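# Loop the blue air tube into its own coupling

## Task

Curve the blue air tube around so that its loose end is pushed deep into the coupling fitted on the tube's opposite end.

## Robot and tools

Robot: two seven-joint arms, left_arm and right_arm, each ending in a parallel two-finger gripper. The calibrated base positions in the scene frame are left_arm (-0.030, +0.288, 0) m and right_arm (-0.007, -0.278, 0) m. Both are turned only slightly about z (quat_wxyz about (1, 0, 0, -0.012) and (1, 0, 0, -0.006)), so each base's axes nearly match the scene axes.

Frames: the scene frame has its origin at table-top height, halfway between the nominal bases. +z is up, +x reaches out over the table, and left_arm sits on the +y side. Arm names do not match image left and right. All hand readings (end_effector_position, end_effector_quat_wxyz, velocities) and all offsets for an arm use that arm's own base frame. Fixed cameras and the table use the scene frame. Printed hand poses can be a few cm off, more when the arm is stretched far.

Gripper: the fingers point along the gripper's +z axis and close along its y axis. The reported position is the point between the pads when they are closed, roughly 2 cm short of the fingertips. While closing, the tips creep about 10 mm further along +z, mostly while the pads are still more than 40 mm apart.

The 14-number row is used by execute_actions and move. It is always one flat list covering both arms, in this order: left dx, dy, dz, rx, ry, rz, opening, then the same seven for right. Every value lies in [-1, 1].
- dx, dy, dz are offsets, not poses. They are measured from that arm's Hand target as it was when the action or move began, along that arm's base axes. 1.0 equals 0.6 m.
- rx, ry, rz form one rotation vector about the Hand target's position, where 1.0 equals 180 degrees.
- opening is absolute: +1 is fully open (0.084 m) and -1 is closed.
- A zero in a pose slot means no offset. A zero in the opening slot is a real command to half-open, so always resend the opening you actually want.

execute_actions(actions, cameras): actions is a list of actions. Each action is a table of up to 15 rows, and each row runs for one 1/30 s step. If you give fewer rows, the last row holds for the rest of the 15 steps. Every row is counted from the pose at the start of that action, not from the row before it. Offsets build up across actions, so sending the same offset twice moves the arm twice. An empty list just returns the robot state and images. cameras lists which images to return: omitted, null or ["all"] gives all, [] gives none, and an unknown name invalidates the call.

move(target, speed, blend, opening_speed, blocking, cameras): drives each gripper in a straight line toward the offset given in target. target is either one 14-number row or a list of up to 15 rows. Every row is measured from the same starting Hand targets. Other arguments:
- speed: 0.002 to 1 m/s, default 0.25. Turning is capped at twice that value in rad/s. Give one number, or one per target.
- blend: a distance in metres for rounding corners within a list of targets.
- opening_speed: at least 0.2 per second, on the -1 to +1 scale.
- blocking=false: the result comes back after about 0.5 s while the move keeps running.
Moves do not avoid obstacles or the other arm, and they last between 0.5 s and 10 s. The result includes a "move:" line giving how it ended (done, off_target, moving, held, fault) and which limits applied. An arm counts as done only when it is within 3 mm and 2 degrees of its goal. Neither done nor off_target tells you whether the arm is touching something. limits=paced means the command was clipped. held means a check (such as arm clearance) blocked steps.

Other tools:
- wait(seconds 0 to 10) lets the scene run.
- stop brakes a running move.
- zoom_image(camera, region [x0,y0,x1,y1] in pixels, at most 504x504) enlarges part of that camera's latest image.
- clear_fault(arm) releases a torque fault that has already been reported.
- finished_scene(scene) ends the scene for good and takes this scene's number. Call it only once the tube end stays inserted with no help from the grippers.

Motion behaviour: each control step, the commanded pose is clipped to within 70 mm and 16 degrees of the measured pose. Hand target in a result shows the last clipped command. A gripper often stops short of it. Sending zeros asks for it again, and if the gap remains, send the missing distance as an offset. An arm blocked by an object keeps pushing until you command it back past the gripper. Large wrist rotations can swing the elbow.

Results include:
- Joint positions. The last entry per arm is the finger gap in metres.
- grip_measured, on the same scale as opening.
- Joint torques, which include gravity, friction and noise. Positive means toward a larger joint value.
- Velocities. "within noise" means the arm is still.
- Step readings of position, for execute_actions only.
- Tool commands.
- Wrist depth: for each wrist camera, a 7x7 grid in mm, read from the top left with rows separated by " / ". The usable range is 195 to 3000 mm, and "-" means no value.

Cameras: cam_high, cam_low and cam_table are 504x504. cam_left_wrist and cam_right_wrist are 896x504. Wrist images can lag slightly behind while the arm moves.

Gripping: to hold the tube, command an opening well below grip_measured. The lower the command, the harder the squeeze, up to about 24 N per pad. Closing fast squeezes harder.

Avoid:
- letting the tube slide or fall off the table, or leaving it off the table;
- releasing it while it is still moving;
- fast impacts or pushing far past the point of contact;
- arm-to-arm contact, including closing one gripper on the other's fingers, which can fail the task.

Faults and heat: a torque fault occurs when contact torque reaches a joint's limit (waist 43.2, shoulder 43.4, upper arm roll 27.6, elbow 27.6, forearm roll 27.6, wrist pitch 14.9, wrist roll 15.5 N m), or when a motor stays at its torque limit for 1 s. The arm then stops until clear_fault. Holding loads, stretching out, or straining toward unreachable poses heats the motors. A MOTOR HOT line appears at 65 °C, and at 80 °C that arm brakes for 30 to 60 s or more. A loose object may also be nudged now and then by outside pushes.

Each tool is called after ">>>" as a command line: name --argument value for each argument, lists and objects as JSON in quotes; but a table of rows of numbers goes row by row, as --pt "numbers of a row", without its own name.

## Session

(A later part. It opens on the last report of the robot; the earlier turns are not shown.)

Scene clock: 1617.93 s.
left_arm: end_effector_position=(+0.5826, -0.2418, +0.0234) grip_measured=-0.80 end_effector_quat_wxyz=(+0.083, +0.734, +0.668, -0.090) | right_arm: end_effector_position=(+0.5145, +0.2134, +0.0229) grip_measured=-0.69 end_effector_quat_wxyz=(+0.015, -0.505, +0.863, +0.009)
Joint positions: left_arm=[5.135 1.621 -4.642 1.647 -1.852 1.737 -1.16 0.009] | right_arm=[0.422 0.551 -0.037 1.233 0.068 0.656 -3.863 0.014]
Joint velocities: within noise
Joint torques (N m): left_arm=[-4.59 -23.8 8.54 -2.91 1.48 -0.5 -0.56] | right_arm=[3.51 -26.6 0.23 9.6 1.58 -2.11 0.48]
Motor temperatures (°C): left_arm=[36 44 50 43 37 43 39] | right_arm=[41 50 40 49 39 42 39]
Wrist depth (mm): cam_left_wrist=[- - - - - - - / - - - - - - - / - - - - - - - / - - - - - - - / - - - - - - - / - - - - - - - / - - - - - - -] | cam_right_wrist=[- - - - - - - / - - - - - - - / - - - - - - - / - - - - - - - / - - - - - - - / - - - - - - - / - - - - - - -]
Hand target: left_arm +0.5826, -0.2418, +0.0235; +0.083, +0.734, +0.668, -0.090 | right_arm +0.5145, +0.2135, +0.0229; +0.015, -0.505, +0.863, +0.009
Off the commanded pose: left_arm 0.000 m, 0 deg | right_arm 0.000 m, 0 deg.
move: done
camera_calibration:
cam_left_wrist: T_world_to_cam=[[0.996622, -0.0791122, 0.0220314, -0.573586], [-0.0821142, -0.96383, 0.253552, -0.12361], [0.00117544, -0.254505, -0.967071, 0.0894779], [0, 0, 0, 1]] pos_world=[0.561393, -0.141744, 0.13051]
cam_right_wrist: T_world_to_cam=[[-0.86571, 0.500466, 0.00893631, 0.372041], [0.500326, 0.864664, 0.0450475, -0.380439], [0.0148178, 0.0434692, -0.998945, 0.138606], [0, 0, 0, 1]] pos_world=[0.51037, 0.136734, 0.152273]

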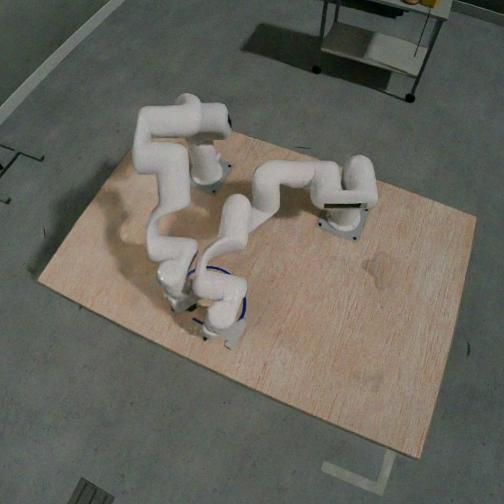

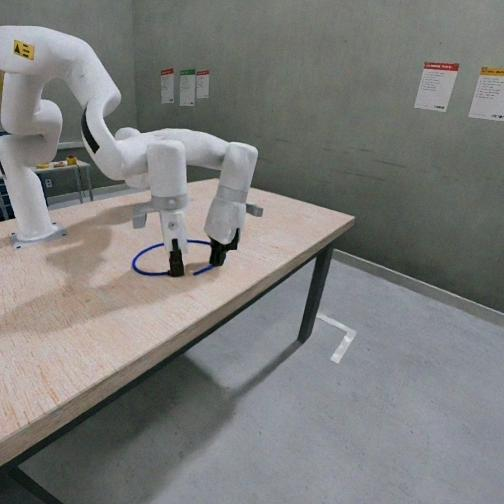

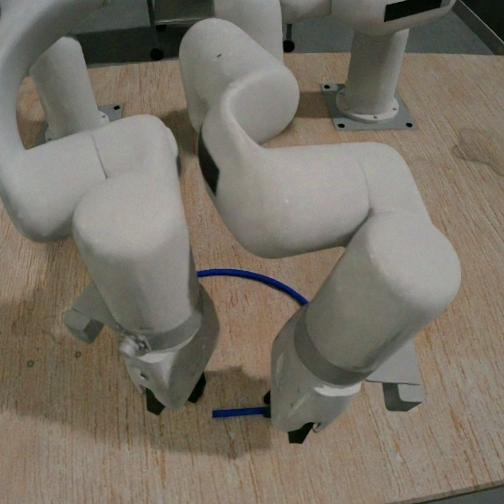

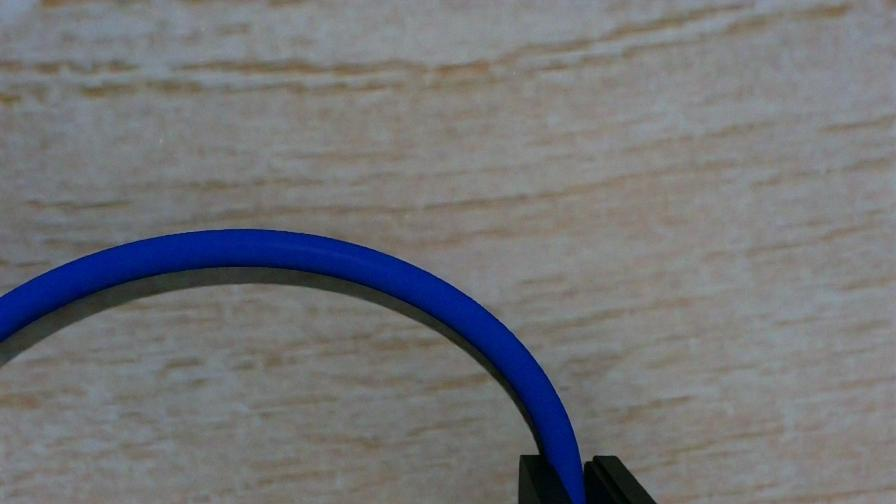

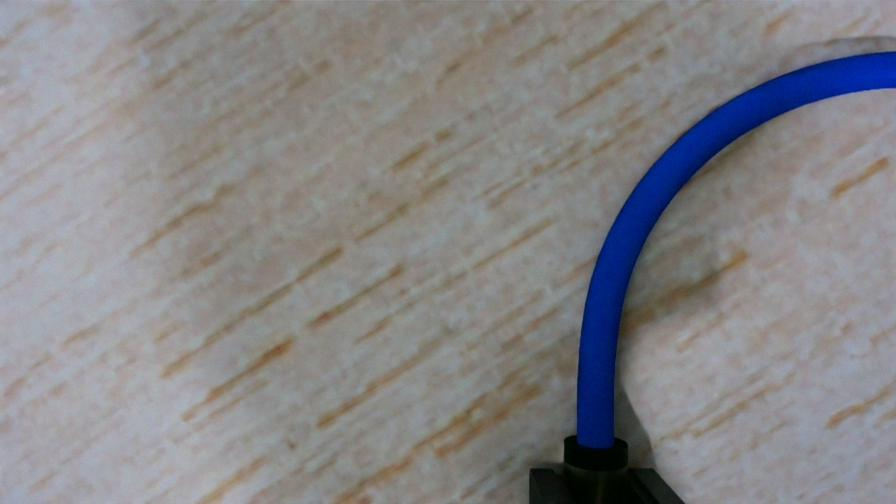

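>>> move --pt "0.0545 0.035 0 0 0 0 -1 0 0 0 0 0 0 -1" --pt "0.0545 0.03 0 0 0 -0.13 -1 0 0 0 0 0 0 -1" --pt "0.0465 0.0155 0 0 0 -0.13 -1 0 0 0 0 0 0 -1" --speed 0.06

>>> zoom_image --camera "cam_low" --region '[124, 234, 244, 294]'

>>> zoom_image --camera "cam_table" --region '[170, 360, 290, 450]'

Scene clock: 1628.77 s.
left_arm: end_effector_position=(+0.6105, -0.2324, +0.0235) grip_measured=-0.81 end_effector_quat_wxyz=(+0.063, +0.855, +0.505, -0.105) | right_arm: end_effector_position=(+0.5145, +0.2135, +0.0229) grip_measured=-0.69 end_effector_quat_wxyz=(+0.015, -0.505, +0.863, +0.009)
Joint positions: left_arm=[5.348 1.615 -4.612 1.949 -1.833 1.813 -0.844 0.008] | right_arm=[0.422 0.551 -0.037 1.233 0.068 0.656 -3.863 0.014]
Joint velocities: within noise
Joint torques (N m): left_arm=[-8.83 -26.46 6.7 -3.45 -2.23 -1.23 -0.93] | right_arm=[7.12 -26.03 0.19 9.79 -0.01 -2.03 0.51]
Motor temperatures (°C): left_arm=[36 45 51 43 37 43 39] | right_arm=[41 50 40 49 39 42 39]
Wrist depth (mm): cam_left_wrist=[- - - - - - 846 / - - - - - - 866 / - - - - - - 891 / - - - - - - - / - - - - - - - / - - - - - - - / - - - - - - -] | cam_right_wrist=[- - - - - - - / - - - - - - - / - - - - - - - / - - - - - - - / - - - - - - - / - - - - - - - / - - - - - - -]
Hand target: left_arm +0.6105, -0.2325, +0.0235; +0.063, +0.855, +0.505, -0.105 | right_arm +0.5145, +0.2135, +0.0229; +0.015, -0.505, +0.863, +0.009
Off the commanded pose: left_arm 0.000 m, 0 deg | right_arm 0.000 m, 0 deg.
move: done
camera_calibration:
cam_left_wrist: T_world_to_cam=[[0.883196, -0.468507, 0.0215954, -0.621802], [-0.458123, -0.85193, 0.253649, 0.143243], [-0.100438, -0.233915, -0.967055, 0.158641], [0, 0, 0, 1]] pos_world=[0.63073, -0.132177, 0.130509]
cam_right_wrist: T_world_to_cam=[[-0.86571, 0.500466, 0.00893631, 0.372041], [0.500326, 0.864664, 0.0450475, -0.380439], [0.0148178, 0.0434692, -0.998945, 0.138606], [0, 0, 0, 1]] pos_world=[0.51037, 0.136734, 0.152273]

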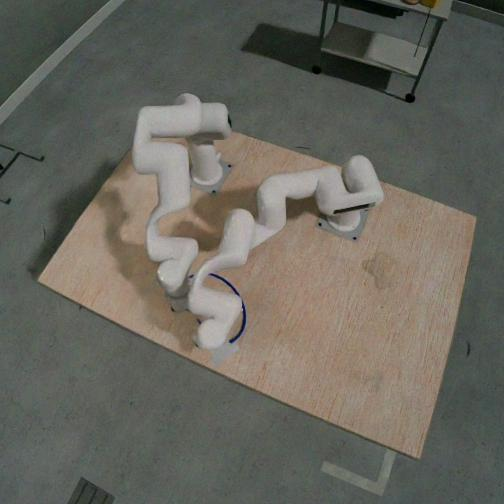

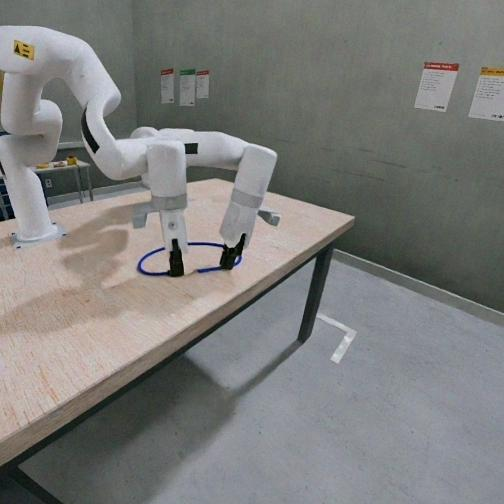

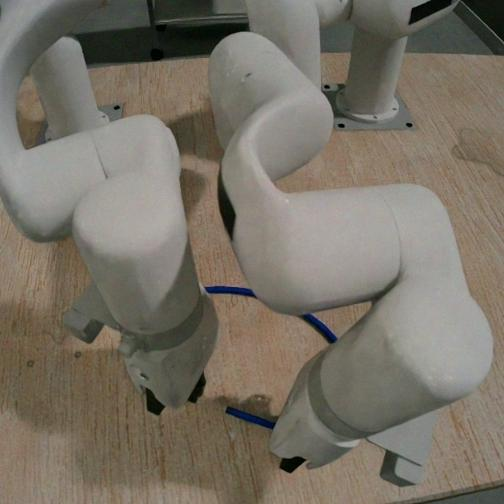

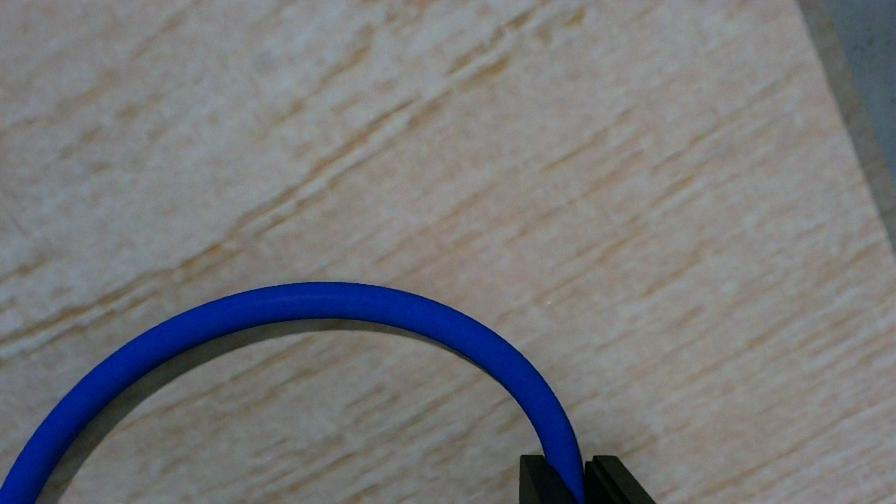

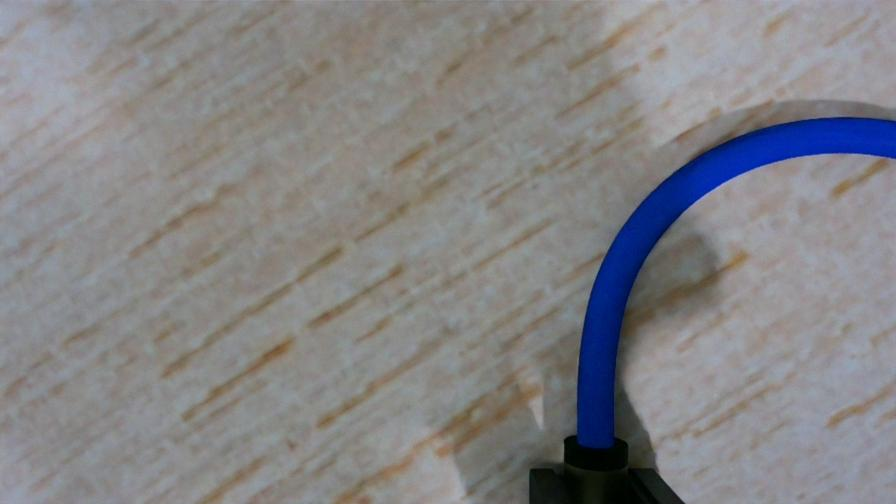

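Scaled by 4.200 from the camera's 504x504 image, which has a finer 720x720 frame.

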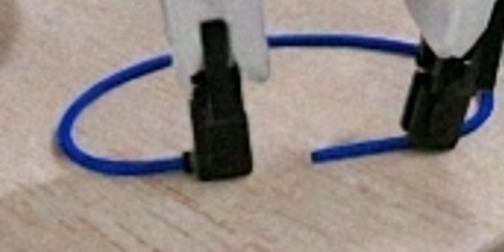

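Scaled by 4.200 from the camera's 504x504 image, which has a finer 720x720 frame.

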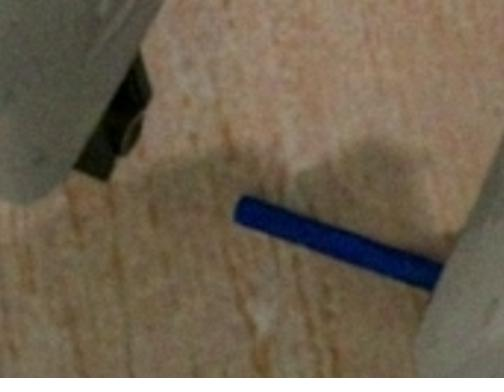

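>>> move --target '[-0.0208,-0.0172,0.001,-0.0195,0.0107,0,-1,0,0,0,0,0,0,-1]' --speed 0.04 --cameras '["cam_low","cam_table"]'

>>> zoom_image --camera "cam_low" --region '[164, 244, 244, 294]'

>>> zoom_image --camera "cam_table" --region '[180, 370, 260, 430]'

Scene clock: 1637.37 s.
left_arm: end_effector_position=(+0.5981, -0.2428, +0.0240) grip_measured=-0.81 end_effector_quat_wxyz=(+0.080, +0.850, +0.502, -0.135) | right_arm: end_effector_position=(+0.5145, +0.2135, +0.0229) grip_measured=-0.69 end_effector_quat_wxyz=(+0.015, -0.505, +0.863, +0.009)
Joint positions: left_arm=[5.33 1.598 -4.641 1.91 -1.852 1.846 -0.831 0.008] | right_arm=[0.422 0.551 -0.037 1.233 0.068 0.656 -3.863 0.014]
Joint velocities: within noise
Joint torques (N m): left_arm=[-7.97 -37.25 7.89 -3.78 -3.38 1.12 1.72] | right_arm=[7.62 -25.67 0.09 9.65 -0.77 -2.15 0.37]
Motor temperatures (°C): left_arm=[36 45 50 43 37 42 39] | right_arm=[41 50 40 49 39 42 39]
Wrist depth (mm): cam_left_wrist=[- - - - - - - / - - - - - - - / - - - - - - - / - - - - - - - / - - - - - - - / - - - - - - - / - - - - - - -] | cam_right_wrist=[- - - - - - - / - - - - - - - / - - - - - - - / - - - - - - - / - - - - - - - / - - - - - - - / - - - - - - -]
Hand target: left_arm +0.5980, -0.2428, +0.0241; +0.081, +0.850, +0.502, -0.135 | right_arm +0.5145, +0.2135, +0.0229; +0.015, -0.505, +0.863, +0.009
Off the commanded pose: left_arm 0.000 m, 0 deg | right_arm 0.000 m, 0 deg.
move: done
Images, in order (width x height): cam_low 504x504, cam_table 504x504.

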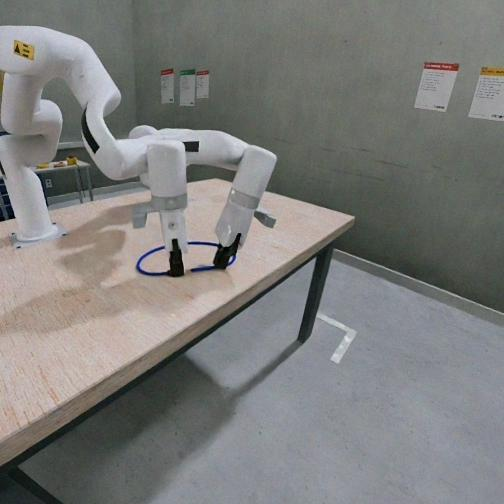

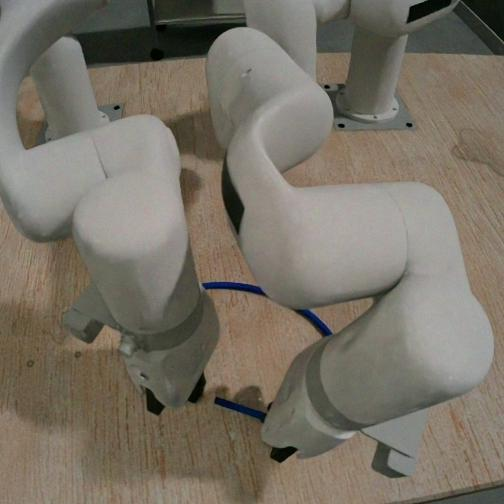

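Scaled by 6.300 from the camera's 504x504 image, which has a finer 720x720 frame.

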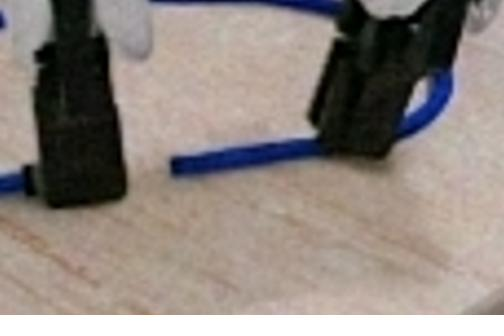

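Scaled by 6.300 from the camera's 504x504 image, which has a finer 720x720 frame.

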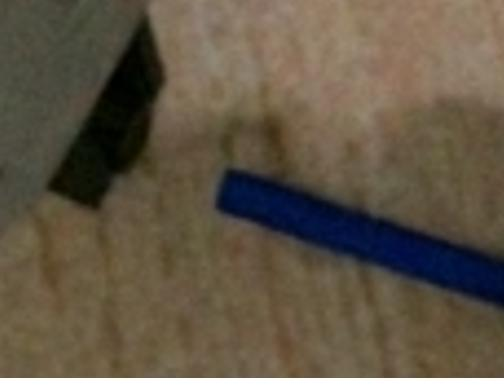

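>>> move --target '[-0.0046,-0.0092,0,0,0,-0.0155,-1,0,0,0,0,0,0,-1]' --speed 0.03 --cameras '["cam_low","cam_table"]'

>>> zoom_image --camera "cam_low" --region '[164, 254, 204, 284]'

>>> zoom_image --camera "cam_table" --region '[184, 374, 224, 409]'

Scene clock: 1644.87 s.
left_arm: end_effector_position=(+0.5953, -0.2483, +0.0241) grip_measured=-0.81 end_effector_quat_wxyz=(+0.077, +0.862, +0.482, -0.137) | right_arm: end_effector_position=(+0.5145, +0.2135, +0.0229) grip_measured=-0.69 end_effector_quat_wxyz=(+0.015, -0.505, +0.863, +0.009)
Joint positions: left_arm=[5.33 1.598 -4.638 1.928 -1.848 1.855 -0.8 0.008] | right_arm=[0.422 0.551 -0.037 1.233 0.068 0.656 -3.863 0.014]
Joint velocities: within noise
Joint torques (N m): left_arm=[5.97 -28.39 13.02 4.64 3.34 0.83 1.54] | right_arm=[7.62 -25.53 -0.54 9.61 -1.21 -2.09 0.38]
Motor temperatures (°C): left_arm=[36 45 51 43 37 42 39] | right_arm=[41 50 40 49 39 42 39]
Wrist depth (mm): cam_left_wrist=[- - - - - - - / - - - - - - - / - - - - - - - / - - - - - - - / - - - - - - - / - - - - - - - / - - - - - - -] | cam_right_wrist=[- - - - - - - / - - - - - - - / - - - - - - - / - - - - - - - / - - - - - - - / - - - - - - - / - - - - - - -]
Hand target: left_arm +0.5953, -0.2483, +0.0241; +0.077, +0.862, +0.482, -0.137 | right_arm +0.5145, +0.2135, +0.0229; +0.015, -0.505, +0.863, +0.009
Off the commanded pose: left_arm 0.000 m, 0 deg | right_arm 0.000 m, 0 deg.
move: done
Images, in order (width x height): cam_low 504x504, cam_table 504x504.

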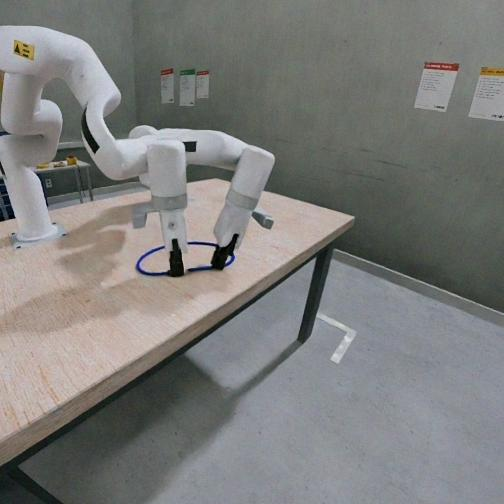

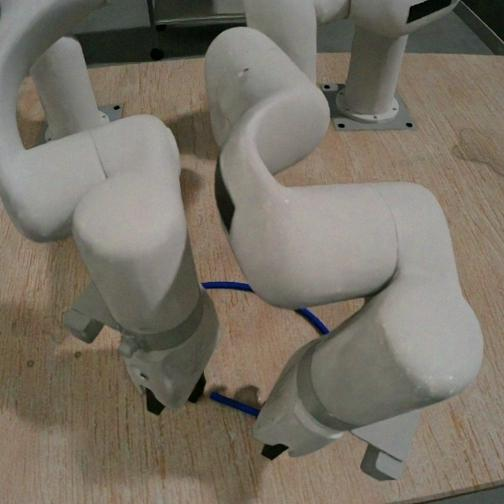

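Scaled by 12.600 from the camera's 504x504 image, which has a finer 720x720 frame.

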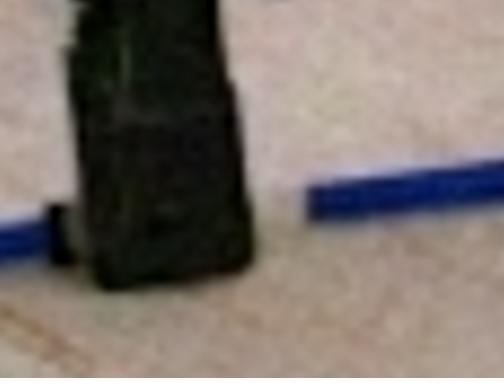

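Scaled by 12.600 from the camera's 504x504 image, which has a finer 720x720 frame.

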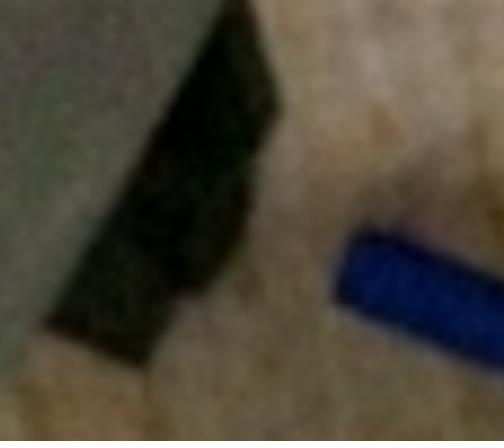

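>>> move --target '[0.0001,-0.0096,0.002,0,0,0,-1,0,0,0,0,0,0,-1]' --speed 0.03 --cameras '["cam_low","cam_table"]'

>>> zoom_image --camera "cam_low" --region '[164, 254, 204, 284]'

>>> zoom_image --camera "cam_table" --region '[184, 374, 224, 409]'

Scene clock: 1653.87 s.
left_arm: end_effector_position=(+0.5953, -0.2541, +0.0252) grip_measured=-0.81 end_effector_quat_wxyz=(+0.077, +0.862, +0.482, -0.137) | right_arm: end_effector_position=(+0.5145, +0.2135, +0.0229) grip_measured=-0.69 end_effector_quat_wxyz=(+0.015, -0.505, +0.863, +0.009)
Joint positions: left_arm=[5.329 1.596 -4.637 1.94 -1.85 1.853 -0.813 0.008] | right_arm=[0.422 0.551 -0.037 1.233 0.068 0.656 -3.863 0.014]
Joint velocities: within noise
Joint torques (N m): left_arm=[-6.11 -45.72 17.11 2.57 -3.76 -2.63 -1] | right_arm=[7.13 -25.2 -0.82 9.72 -1.1 -2.15 0.32]
Motor temperatures (°C): left_arm=[35 45 52 43 37 42 39] | right_arm=[41 50 40 49 39 42 39]
Wrist depth (mm): cam_left_wrist=[- - - - - - - / - - - - - - - / - - - - - - - / - - - - - - - / - - - - - - - / - - - - - - - / - - - - - - -] | cam_right_wrist=[- - - - - - - / - - - - - - - / - - - - - - - / - - - - - - - / - - - - - - - / - - - - - - - / - - - - - - -]
Hand target: left_arm +0.5953, -0.2541, +0.0253; +0.077, +0.862, +0.482, -0.137 | right_arm +0.5145, +0.2135, +0.0229; +0.015, -0.505, +0.863, +0.009
Off the commanded pose: left_arm 0.000 m, 0 deg | right_arm 0.000 m, 0 deg.
move: done
Images, in order (width x height): cam_low 504x504, cam_table 504x504.

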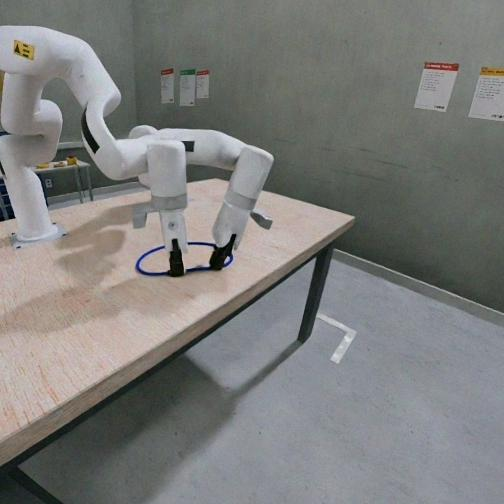

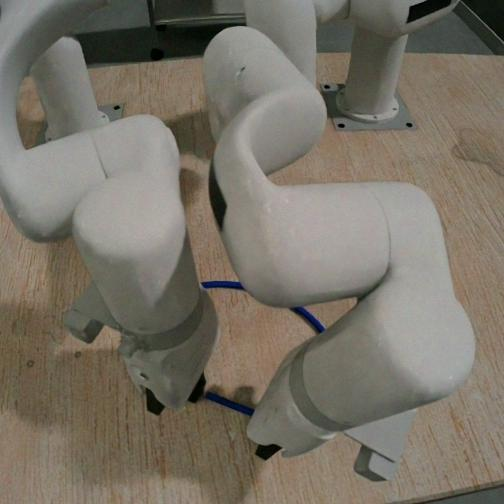

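Scaled by 12.600 from the camera's 504x504 image, which has a finer 720x720 frame.

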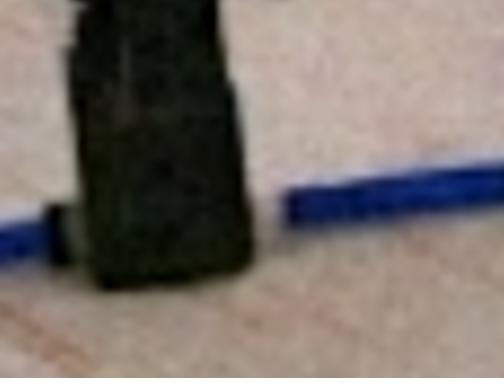

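Scaled by 12.600 from the camera's 504x504 image, which has a finer 720x720 frame.

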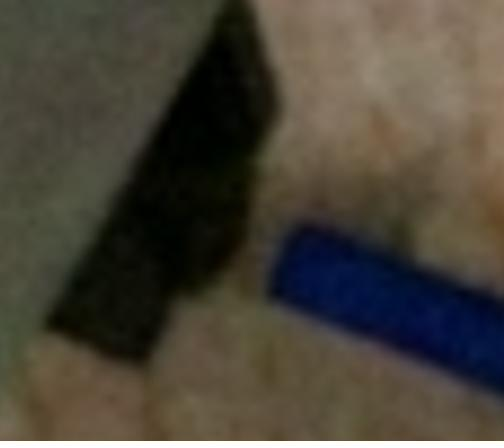

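>>> move --target '[-0.0048,-0.0088,0,0,0,0,-1,0,0,0,0,0,0,-1]' --speed 0.02 --cameras '["cam_low","cam_table"]'

>>> zoom_image --camera "cam_low" --region '[164, 254, 204, 284]'

>>> zoom_image --camera "cam_table" --region '[184, 374, 224, 409]'

Scene clock: 1657.20 s.
left_arm: end_effector_position=(+0.5925, -0.2593, +0.0253) grip_measured=-0.81 end_effector_quat_wxyz=(+0.077, +0.862, +0.482, -0.137) | right_arm: end_effector_position=(+0.5145, +0.2135, +0.0229) grip_measured=-0.69 end_effector_quat_wxyz=(+0.015, -0.505, +0.863, +0.009)
Joint positions: left_arm=[5.315 1.596 -4.638 1.931 -1.851 1.851 -0.818 0.008] | right_arm=[0.422 0.551 -0.037 1.233 0.068 0.656 -3.863 0.014]
Joint velocities: within noise
Joint torques (N m): left_arm=[-5.9 -35.97 12.04 -5.71 -3.73 -2.6 -0.84] | right_arm=[6.96 -24.99 -0.94 9.71 -1.14 -2.1 0.3]
Motor temperatures (°C): left_arm=[35 46 53 43 37 42 39] | right_arm=[41 50 40 49 39 42 39]
Wrist depth (mm): cam_left_wrist=[- - - - - - - / - - - - - - - / - - - - - - - / - - - - - - - / - - - - - - - / - - - - - - - / - - - - - - -] | cam_right_wrist=[- - - - - - - / - - - - - - - / - - - - - - - / - - - - - - - / - - - - - - - / - - - - - - - / - - - - - - -]
Hand target: left_arm +0.5925, -0.2594, +0.0253; +0.077, +0.862, +0.482, -0.137 | right_arm +0.5145, +0.2135, +0.0229; +0.015, -0.505, +0.863, +0.009
Off the commanded pose: left_arm 0.000 m, 0 deg | right_arm 0.000 m, 0 deg.
move: done
Images, in order (width x height): cam_low 504x504, cam_table 504x504.

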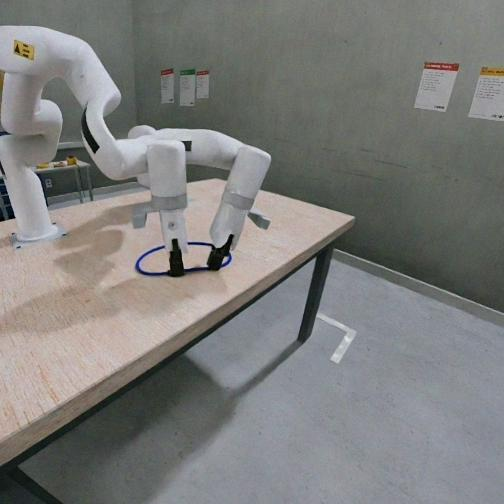

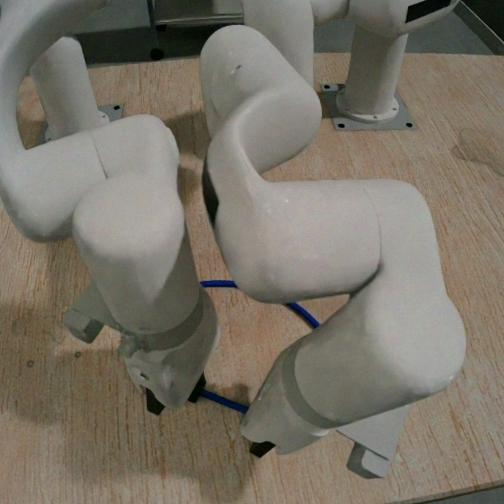

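Scaled by 12.600 from the camera's 504x504 image, which has a finer 720x720 frame.

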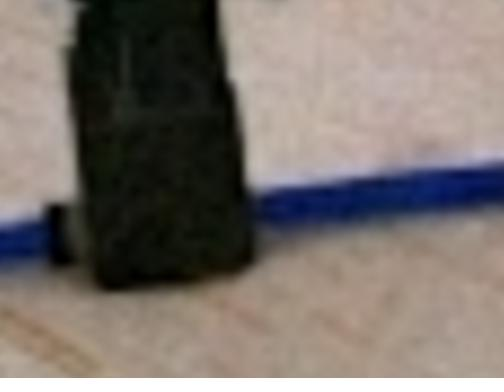

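Scaled by 12.600 from the camera's 504x504 image, which has a finer 720x720 frame.

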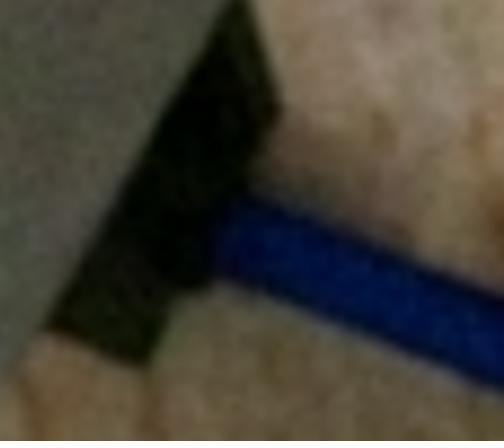

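>>> move --target '[-0.0040,-0.0073,0,0,0,0,-1,0,0,0,0,0,0,-1]' --speed 0.02 --cameras '["cam_low","cam_table"]'

>>> zoom_image --camera "cam_low" --region '[154, 244, 214, 294]'

>>> zoom_image --camera "cam_table" --region '[174, 364, 234, 414]'

Scene clock: 1676.37 s.
left_arm: end_effector_position=(+0.5901, -0.2637, +0.0253) grip_measured=-0.81 end_effector_quat_wxyz=(+0.077, +0.862, +0.482, -0.137) | right_arm: end_effector_position=(+0.5145, +0.2135, +0.0229) grip_measured=-0.69 end_effector_quat_wxyz=(+0.015, -0.505, +0.863, +0.009)
Joint positions: left_arm=[5.303 1.596 -4.638 1.924 -1.851 1.85 -0.823 0.008] | right_arm=[0.422 0.551 -0.037 1.233 0.068 0.656 -3.863 0.014]
Joint velocities: within noise
Joint torques (N m): left_arm=[-6.55 -35.96 12.11 -5.56 -3.77 -2.58 -0.99] | right_arm=[6.49 -24.75 -1.23 9.78 -1.15 -2.08 0.24]
Motor temperatures (°C): left_arm=[35 46 54 43 37 43 39] | right_arm=[41 49 40 49 39 43 39]
Wrist depth (mm): cam_left_wrist=[- - - - - - - / - - - - - - - / - - - - - - - / - - - - - - - / - - - - - - - / - - - - - - - / - - - - - - -] | cam_right_wrist=[- - - - - - - / - - - - - - - / - - - - - - - / - - - - - - - / - - - - - - - / - - - - - - - / - - - - - - -]
Hand target: left_arm +0.5901, -0.2638, +0.0253; +0.077, +0.862, +0.482, -0.137 | right_arm +0.5145, +0.2135, +0.0229; +0.015, -0.505, +0.863, +0.009
Off the commanded pose: left_arm 0.000 m, 0 deg | right_arm 0.000 m, 0 deg.
move: done
Images, in order (width x height): cam_low 504x504, cam_table 504x504.

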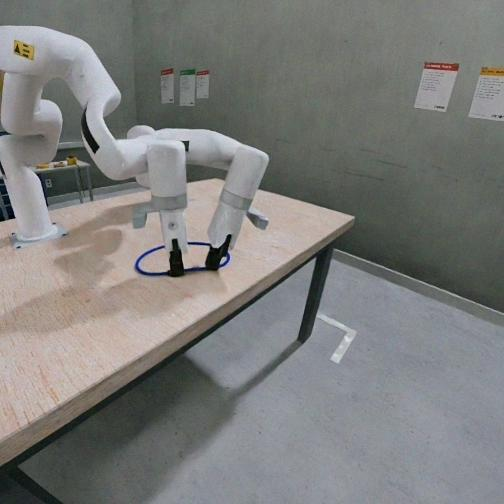

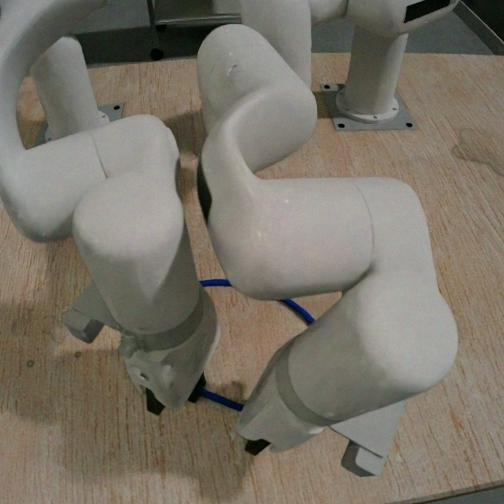

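Scaled by 8.400 from the camera's 504x504 image, which has a finer 720x720 frame.

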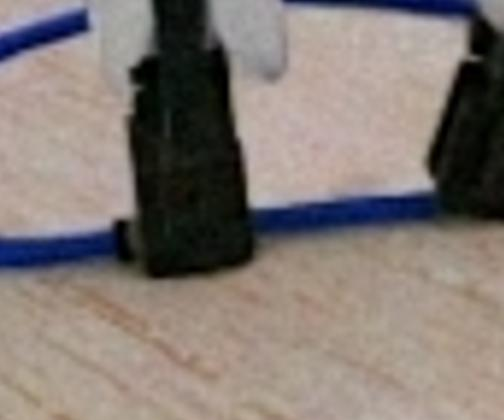

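Scaled by 8.400 from the camera's 504x504 image, which has a finer 720x720 frame.

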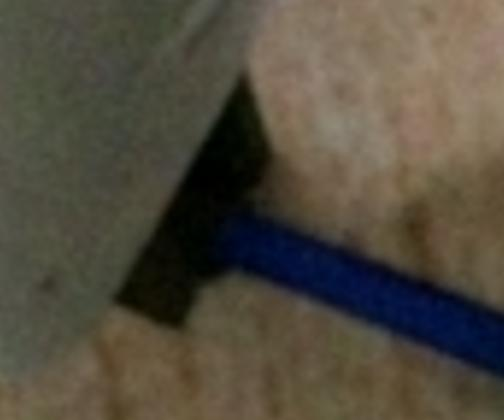

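>>> move --target '[-0.0048,-0.0088,0,0,0,0,-1,0,0,0,0,0,0,-1]' --speed 0.02 --cameras '["cam_low","cam_table"]'

>>> zoom_image --camera "cam_low" --region '[154, 244, 214, 294]'

>>> zoom_image --camera "cam_table" --region '[174, 364, 234, 414]'

Scene clock: 1680.50 s.
left_arm: end_effector_position=(+0.5872, -0.2689, +0.0253) grip_measured=-0.81 end_effector_quat_wxyz=(+0.077, +0.862, +0.482, -0.137) | right_arm: end_effector_position=(+0.5145, +0.2134, +0.0229) grip_measured=-0.69 end_effector_quat_wxyz=(+0.015, -0.505, +0.863, +0.009)
Joint positions: left_arm=[5.289 1.597 -4.639 1.916 -1.852 1.848 -0.829 0.008] | right_arm=[0.422 0.551 -0.037 1.233 0.068 0.656 -3.863 0.014]
Joint velocities: within noise
Joint torques (N m): left_arm=[-10.16 -36.6 10.96 -2.8 -5.01 -1.8 -0.87] | right_arm=[6.2 -24.55 -0.88 11.84 -1.14 -2.1 0.24]
Motor temperatures (°C): left_arm=[35 47 54 43 37 43 39] | right_arm=[41 49 40 49 39 43 39]
Wrist depth (mm): cam_left_wrist=[- - - - - - - / - - - - - - - / - - - - - - - / - - - - - - - / - - - - - - - / - - - - - - - / - - - - - - -] | cam_right_wrist=[- - - - - - - / - - - - - - - / - - - - - - - / - - - - - - - / - - - - - - - / - - - - - - - / - - - - - - -]
Hand target: left_arm +0.5872, -0.2690, +0.0253; +0.077, +0.862, +0.482, -0.137 | right_arm +0.5145, +0.2135, +0.0229; +0.015, -0.505, +0.863, +0.009
Off the commanded pose: left_arm 0.000 m, 0 deg | right_arm 0.000 m, 0 deg.
move: done
Images, in order (width x height): cam_low 504x504, cam_table 504x504.

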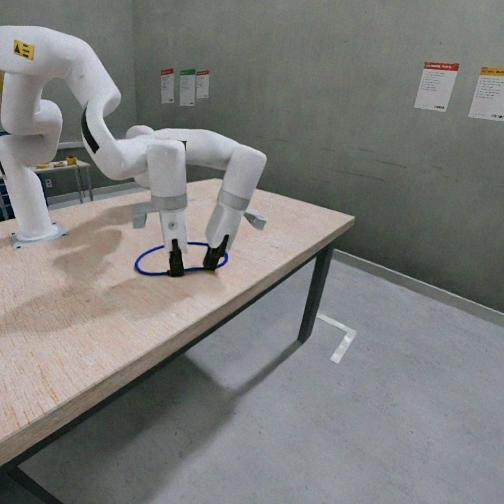

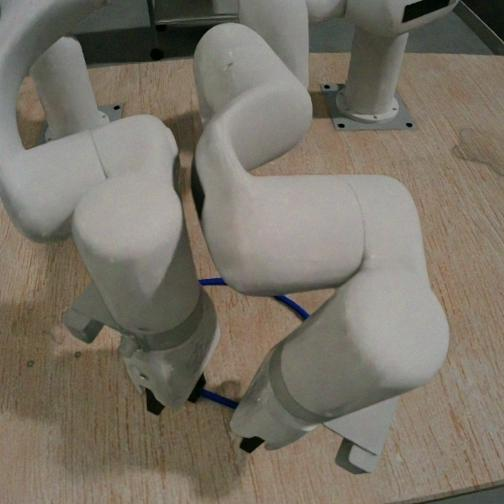

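Scaled by 8.400 from the camera's 504x504 image, which has a finer 720x720 frame.

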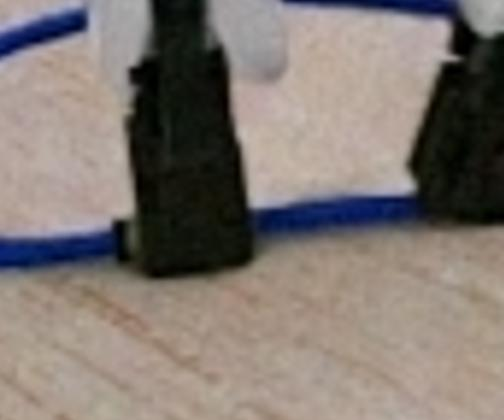

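Scaled by 8.400 from the camera's 504x504 image, which has a finer 720x720 frame.

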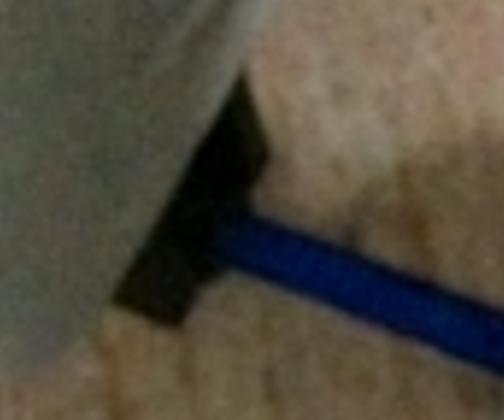

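>>> move --target '[-0.0040,-0.0073,0,0,0,0,-1,0,0,0,0,0,0,-1]' --speed 0.02 --cameras '["cam_low","cam_table"]'

>>> zoom_image --camera "cam_low" --region '[154, 244, 214, 294]'

>>> zoom_image --camera "cam_table" --region '[174, 364, 234, 414]'

Scene clock: 1683.93 s.
left_arm: end_effector_position=(+0.5857, -0.2718, +0.0253) grip_measured=-0.81 end_effector_quat_wxyz=(+0.077, +0.862, +0.481, -0.137) end_effector_velocity=(+0.001, +0.002, +0.000) end_effector_angular_velocity=(+0.000, +0.001, +0.004) | right_arm: end_effector_position=(+0.5145, +0.2135, +0.0229) grip_measured=-0.69 end_effector_quat_wxyz=(+0.015, -0.505, +0.863, +0.009)
Joint positions: left_arm=[5.282 1.597 -4.639 1.912 -1.852 1.848 -0.832 0.008] | right_arm=[0.422 0.551 -0.037 1.233 0.068 0.656 -3.863 0.014]
Joint velocities: left_arm=[0.005 0 -0.001 0.003 0 0 -0.002 0] | right_arm=[within noise]
Joint torques (N m): left_arm=[5.69 -37.92 11.73 4.47 -3.31 -1.13 0.71] | right_arm=[8.26 -24 1.81 14.94 -0.04 -2.09 0.04]
Motor temperatures (°C): left_arm=[36 47 54 43 37 43 39] | right_arm=[41 49 40 50 39 43 39]
Wrist depth (mm): cam_left_wrist=[- - - - - - - / - - - - - - - / - - - - - - - / - - - - - - - / - - - - - - - / - - - - - - - / - - - - - - -] | cam_right_wrist=[- - - - - - - / - - - - - - - / - - - - - - - / - - - - - - - / - - - - - - - / - - - - - - - / - - - - - - -]
Hand target: left_arm +0.5858, -0.2715, +0.0253; +0.077, +0.862, +0.481, -0.137 (not the last commanded pose) | right_arm +0.5145, +0.2135, +0.0229; +0.015, -0.505, +0.863, +0.009
Off the commanded pose: left_arm 0.002 m, 0 deg | right_arm 0.000 m, 0 deg.
move: held (left_arm; a check stopped the path); limits=held
pose unreachable (left arm): on one or more control steps of this call, first in action 0 (counted from 0), this arm could not follow its commanded pose, so it was not sent that pose on those steps. It may still have moved: this result reports where it is.
cause: moving toward the commanded pose would bring a part of the arm too close to another arm (a part of this arm just beyond joint 5 (forearm roll) and a part of the right arm just beyond its joint 6 (wrist pitch), at the place that arm is still heading or pushing toward).
Images, in order (width x height): cam_low 504x504, cam_table 504x504.

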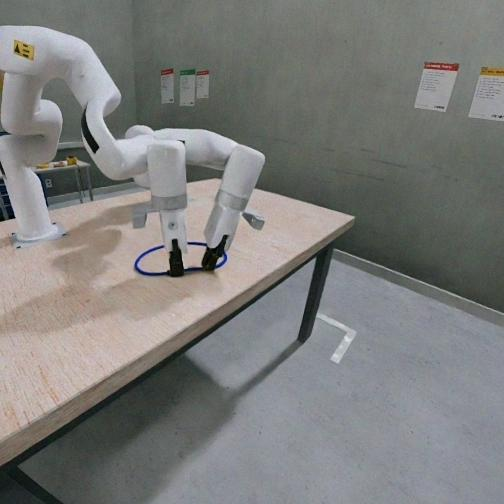

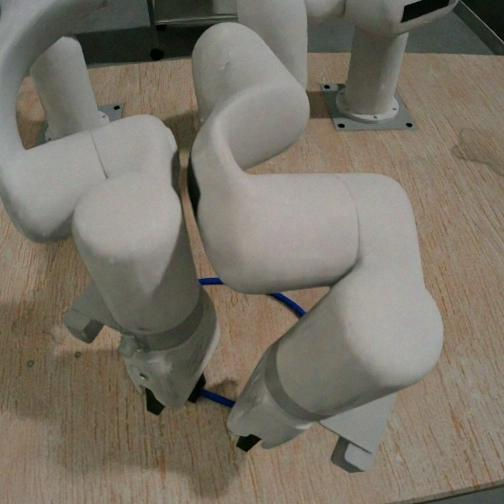

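Scaled by 8.400 from the camera's 504x504 image, which has a finer 720x720 frame.

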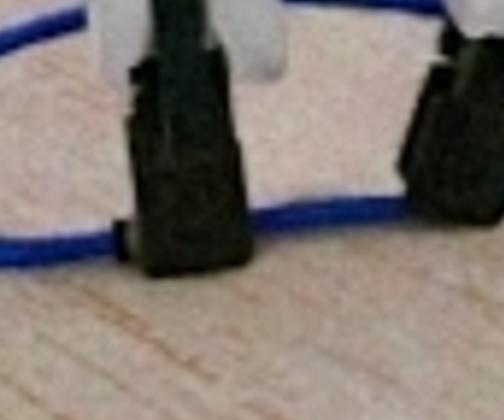

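Scaled by 8.400 from the camera's 504x504 image, which has a finer 720x720 frame.

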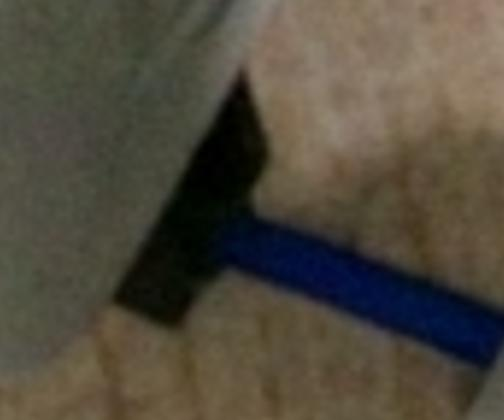

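>>> move --target '[0.05,0,0,0,0,0,-1,0.05,0,0,0,0,0,-1]' --speed 0.03 --cameras '["cam_low","cam_table"]'

>>> zoom_image --camera "cam_low" --region '[164, 244, 244, 314]'

>>> zoom_image --camera "cam_table" --region '[154, 364, 254, 464]'

Scene clock: 1691.63 s.
left_arm: end_effector_position=(+0.6158, -0.2715, +0.0253) grip_measured=-0.81 end_effector_quat_wxyz=(+0.077, +0.862, +0.481, -0.137) | right_arm: end_effector_position=(+0.5445, +0.2134, +0.0229) grip_measured=-0.69 end_effector_quat_wxyz=(+0.015, -0.505, +0.863, +0.009)
Joint positions: left_arm=[5.43 1.589 -4.641 2.135 -1.872 1.821 -0.905 0.008] | right_arm=[0.402 0.627 -0.039 1.365 0.07 0.712 -3.882 0.014]
Joint velocities: within noise
Joint torques (N m): left_arm=[4.53 -48.18 9.42 4.77 -4.41 -2.04 -0.99] | right_arm=[-8.36 -19.2 -2 17.09 2.36 -1.35 -0.83]
Motor temperatures (°C): left_arm=[35 47 55 43 37 42 39] | right_arm=[41 49 40 52 39 42 39]
Wrist depth (mm): cam_left_wrist=[- - - - - - 835 / - - - - - - 864 / - - - - - - 900 / - - - - - - 940 / - - - - - - - / - - - - - - - / - - - - - - -] | cam_right_wrist=[- - - - - - - / - - - - - - - / - - - - - - - / - - - - - - - / - - - - - - - / - - - - - - - / - - - - - - -]
Hand target: left_arm +0.6158, -0.2715, +0.0253; +0.077, +0.862, +0.481, -0.137 | right_arm +0.5445, +0.2135, +0.0229; +0.015, -0.505, +0.863, +0.009
Off the commanded pose: left_arm 0.000 m, 0 deg | right_arm 0.000 m, 0 deg.
move: done
Images, in order (width x height): cam_low 504x504, cam_table 504x504.

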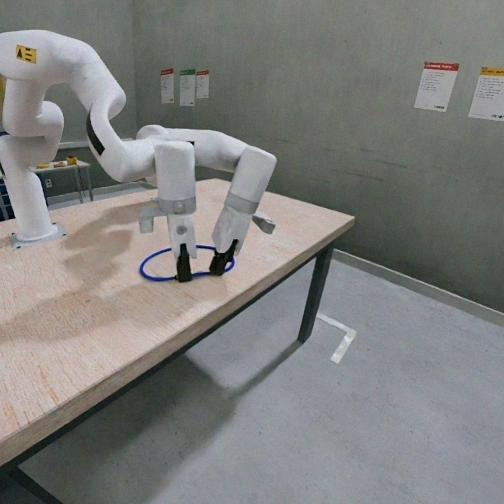

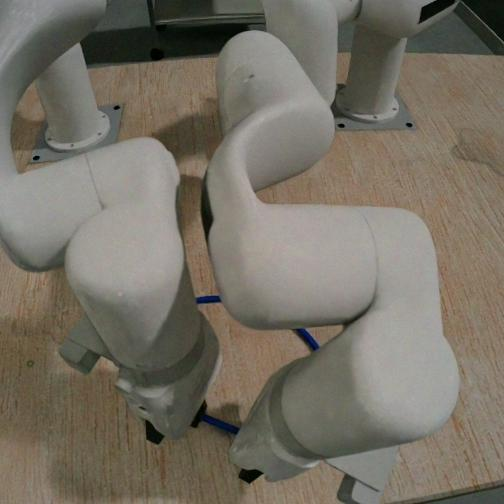

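Scaled by 6.300 from the camera's 504x504 image, which has a finer 720x720 frame.

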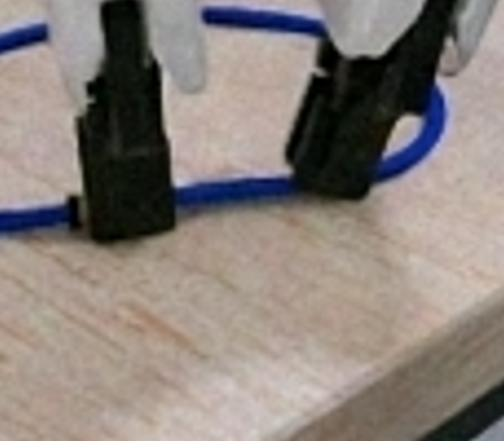

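Scaled by 5.040 from the camera's 504x504 image, which has a finer 720x720 frame.

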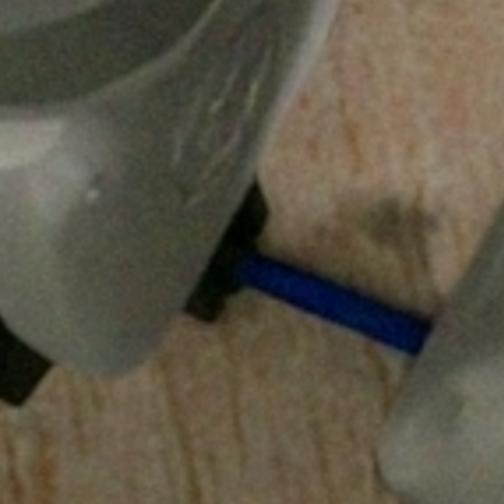

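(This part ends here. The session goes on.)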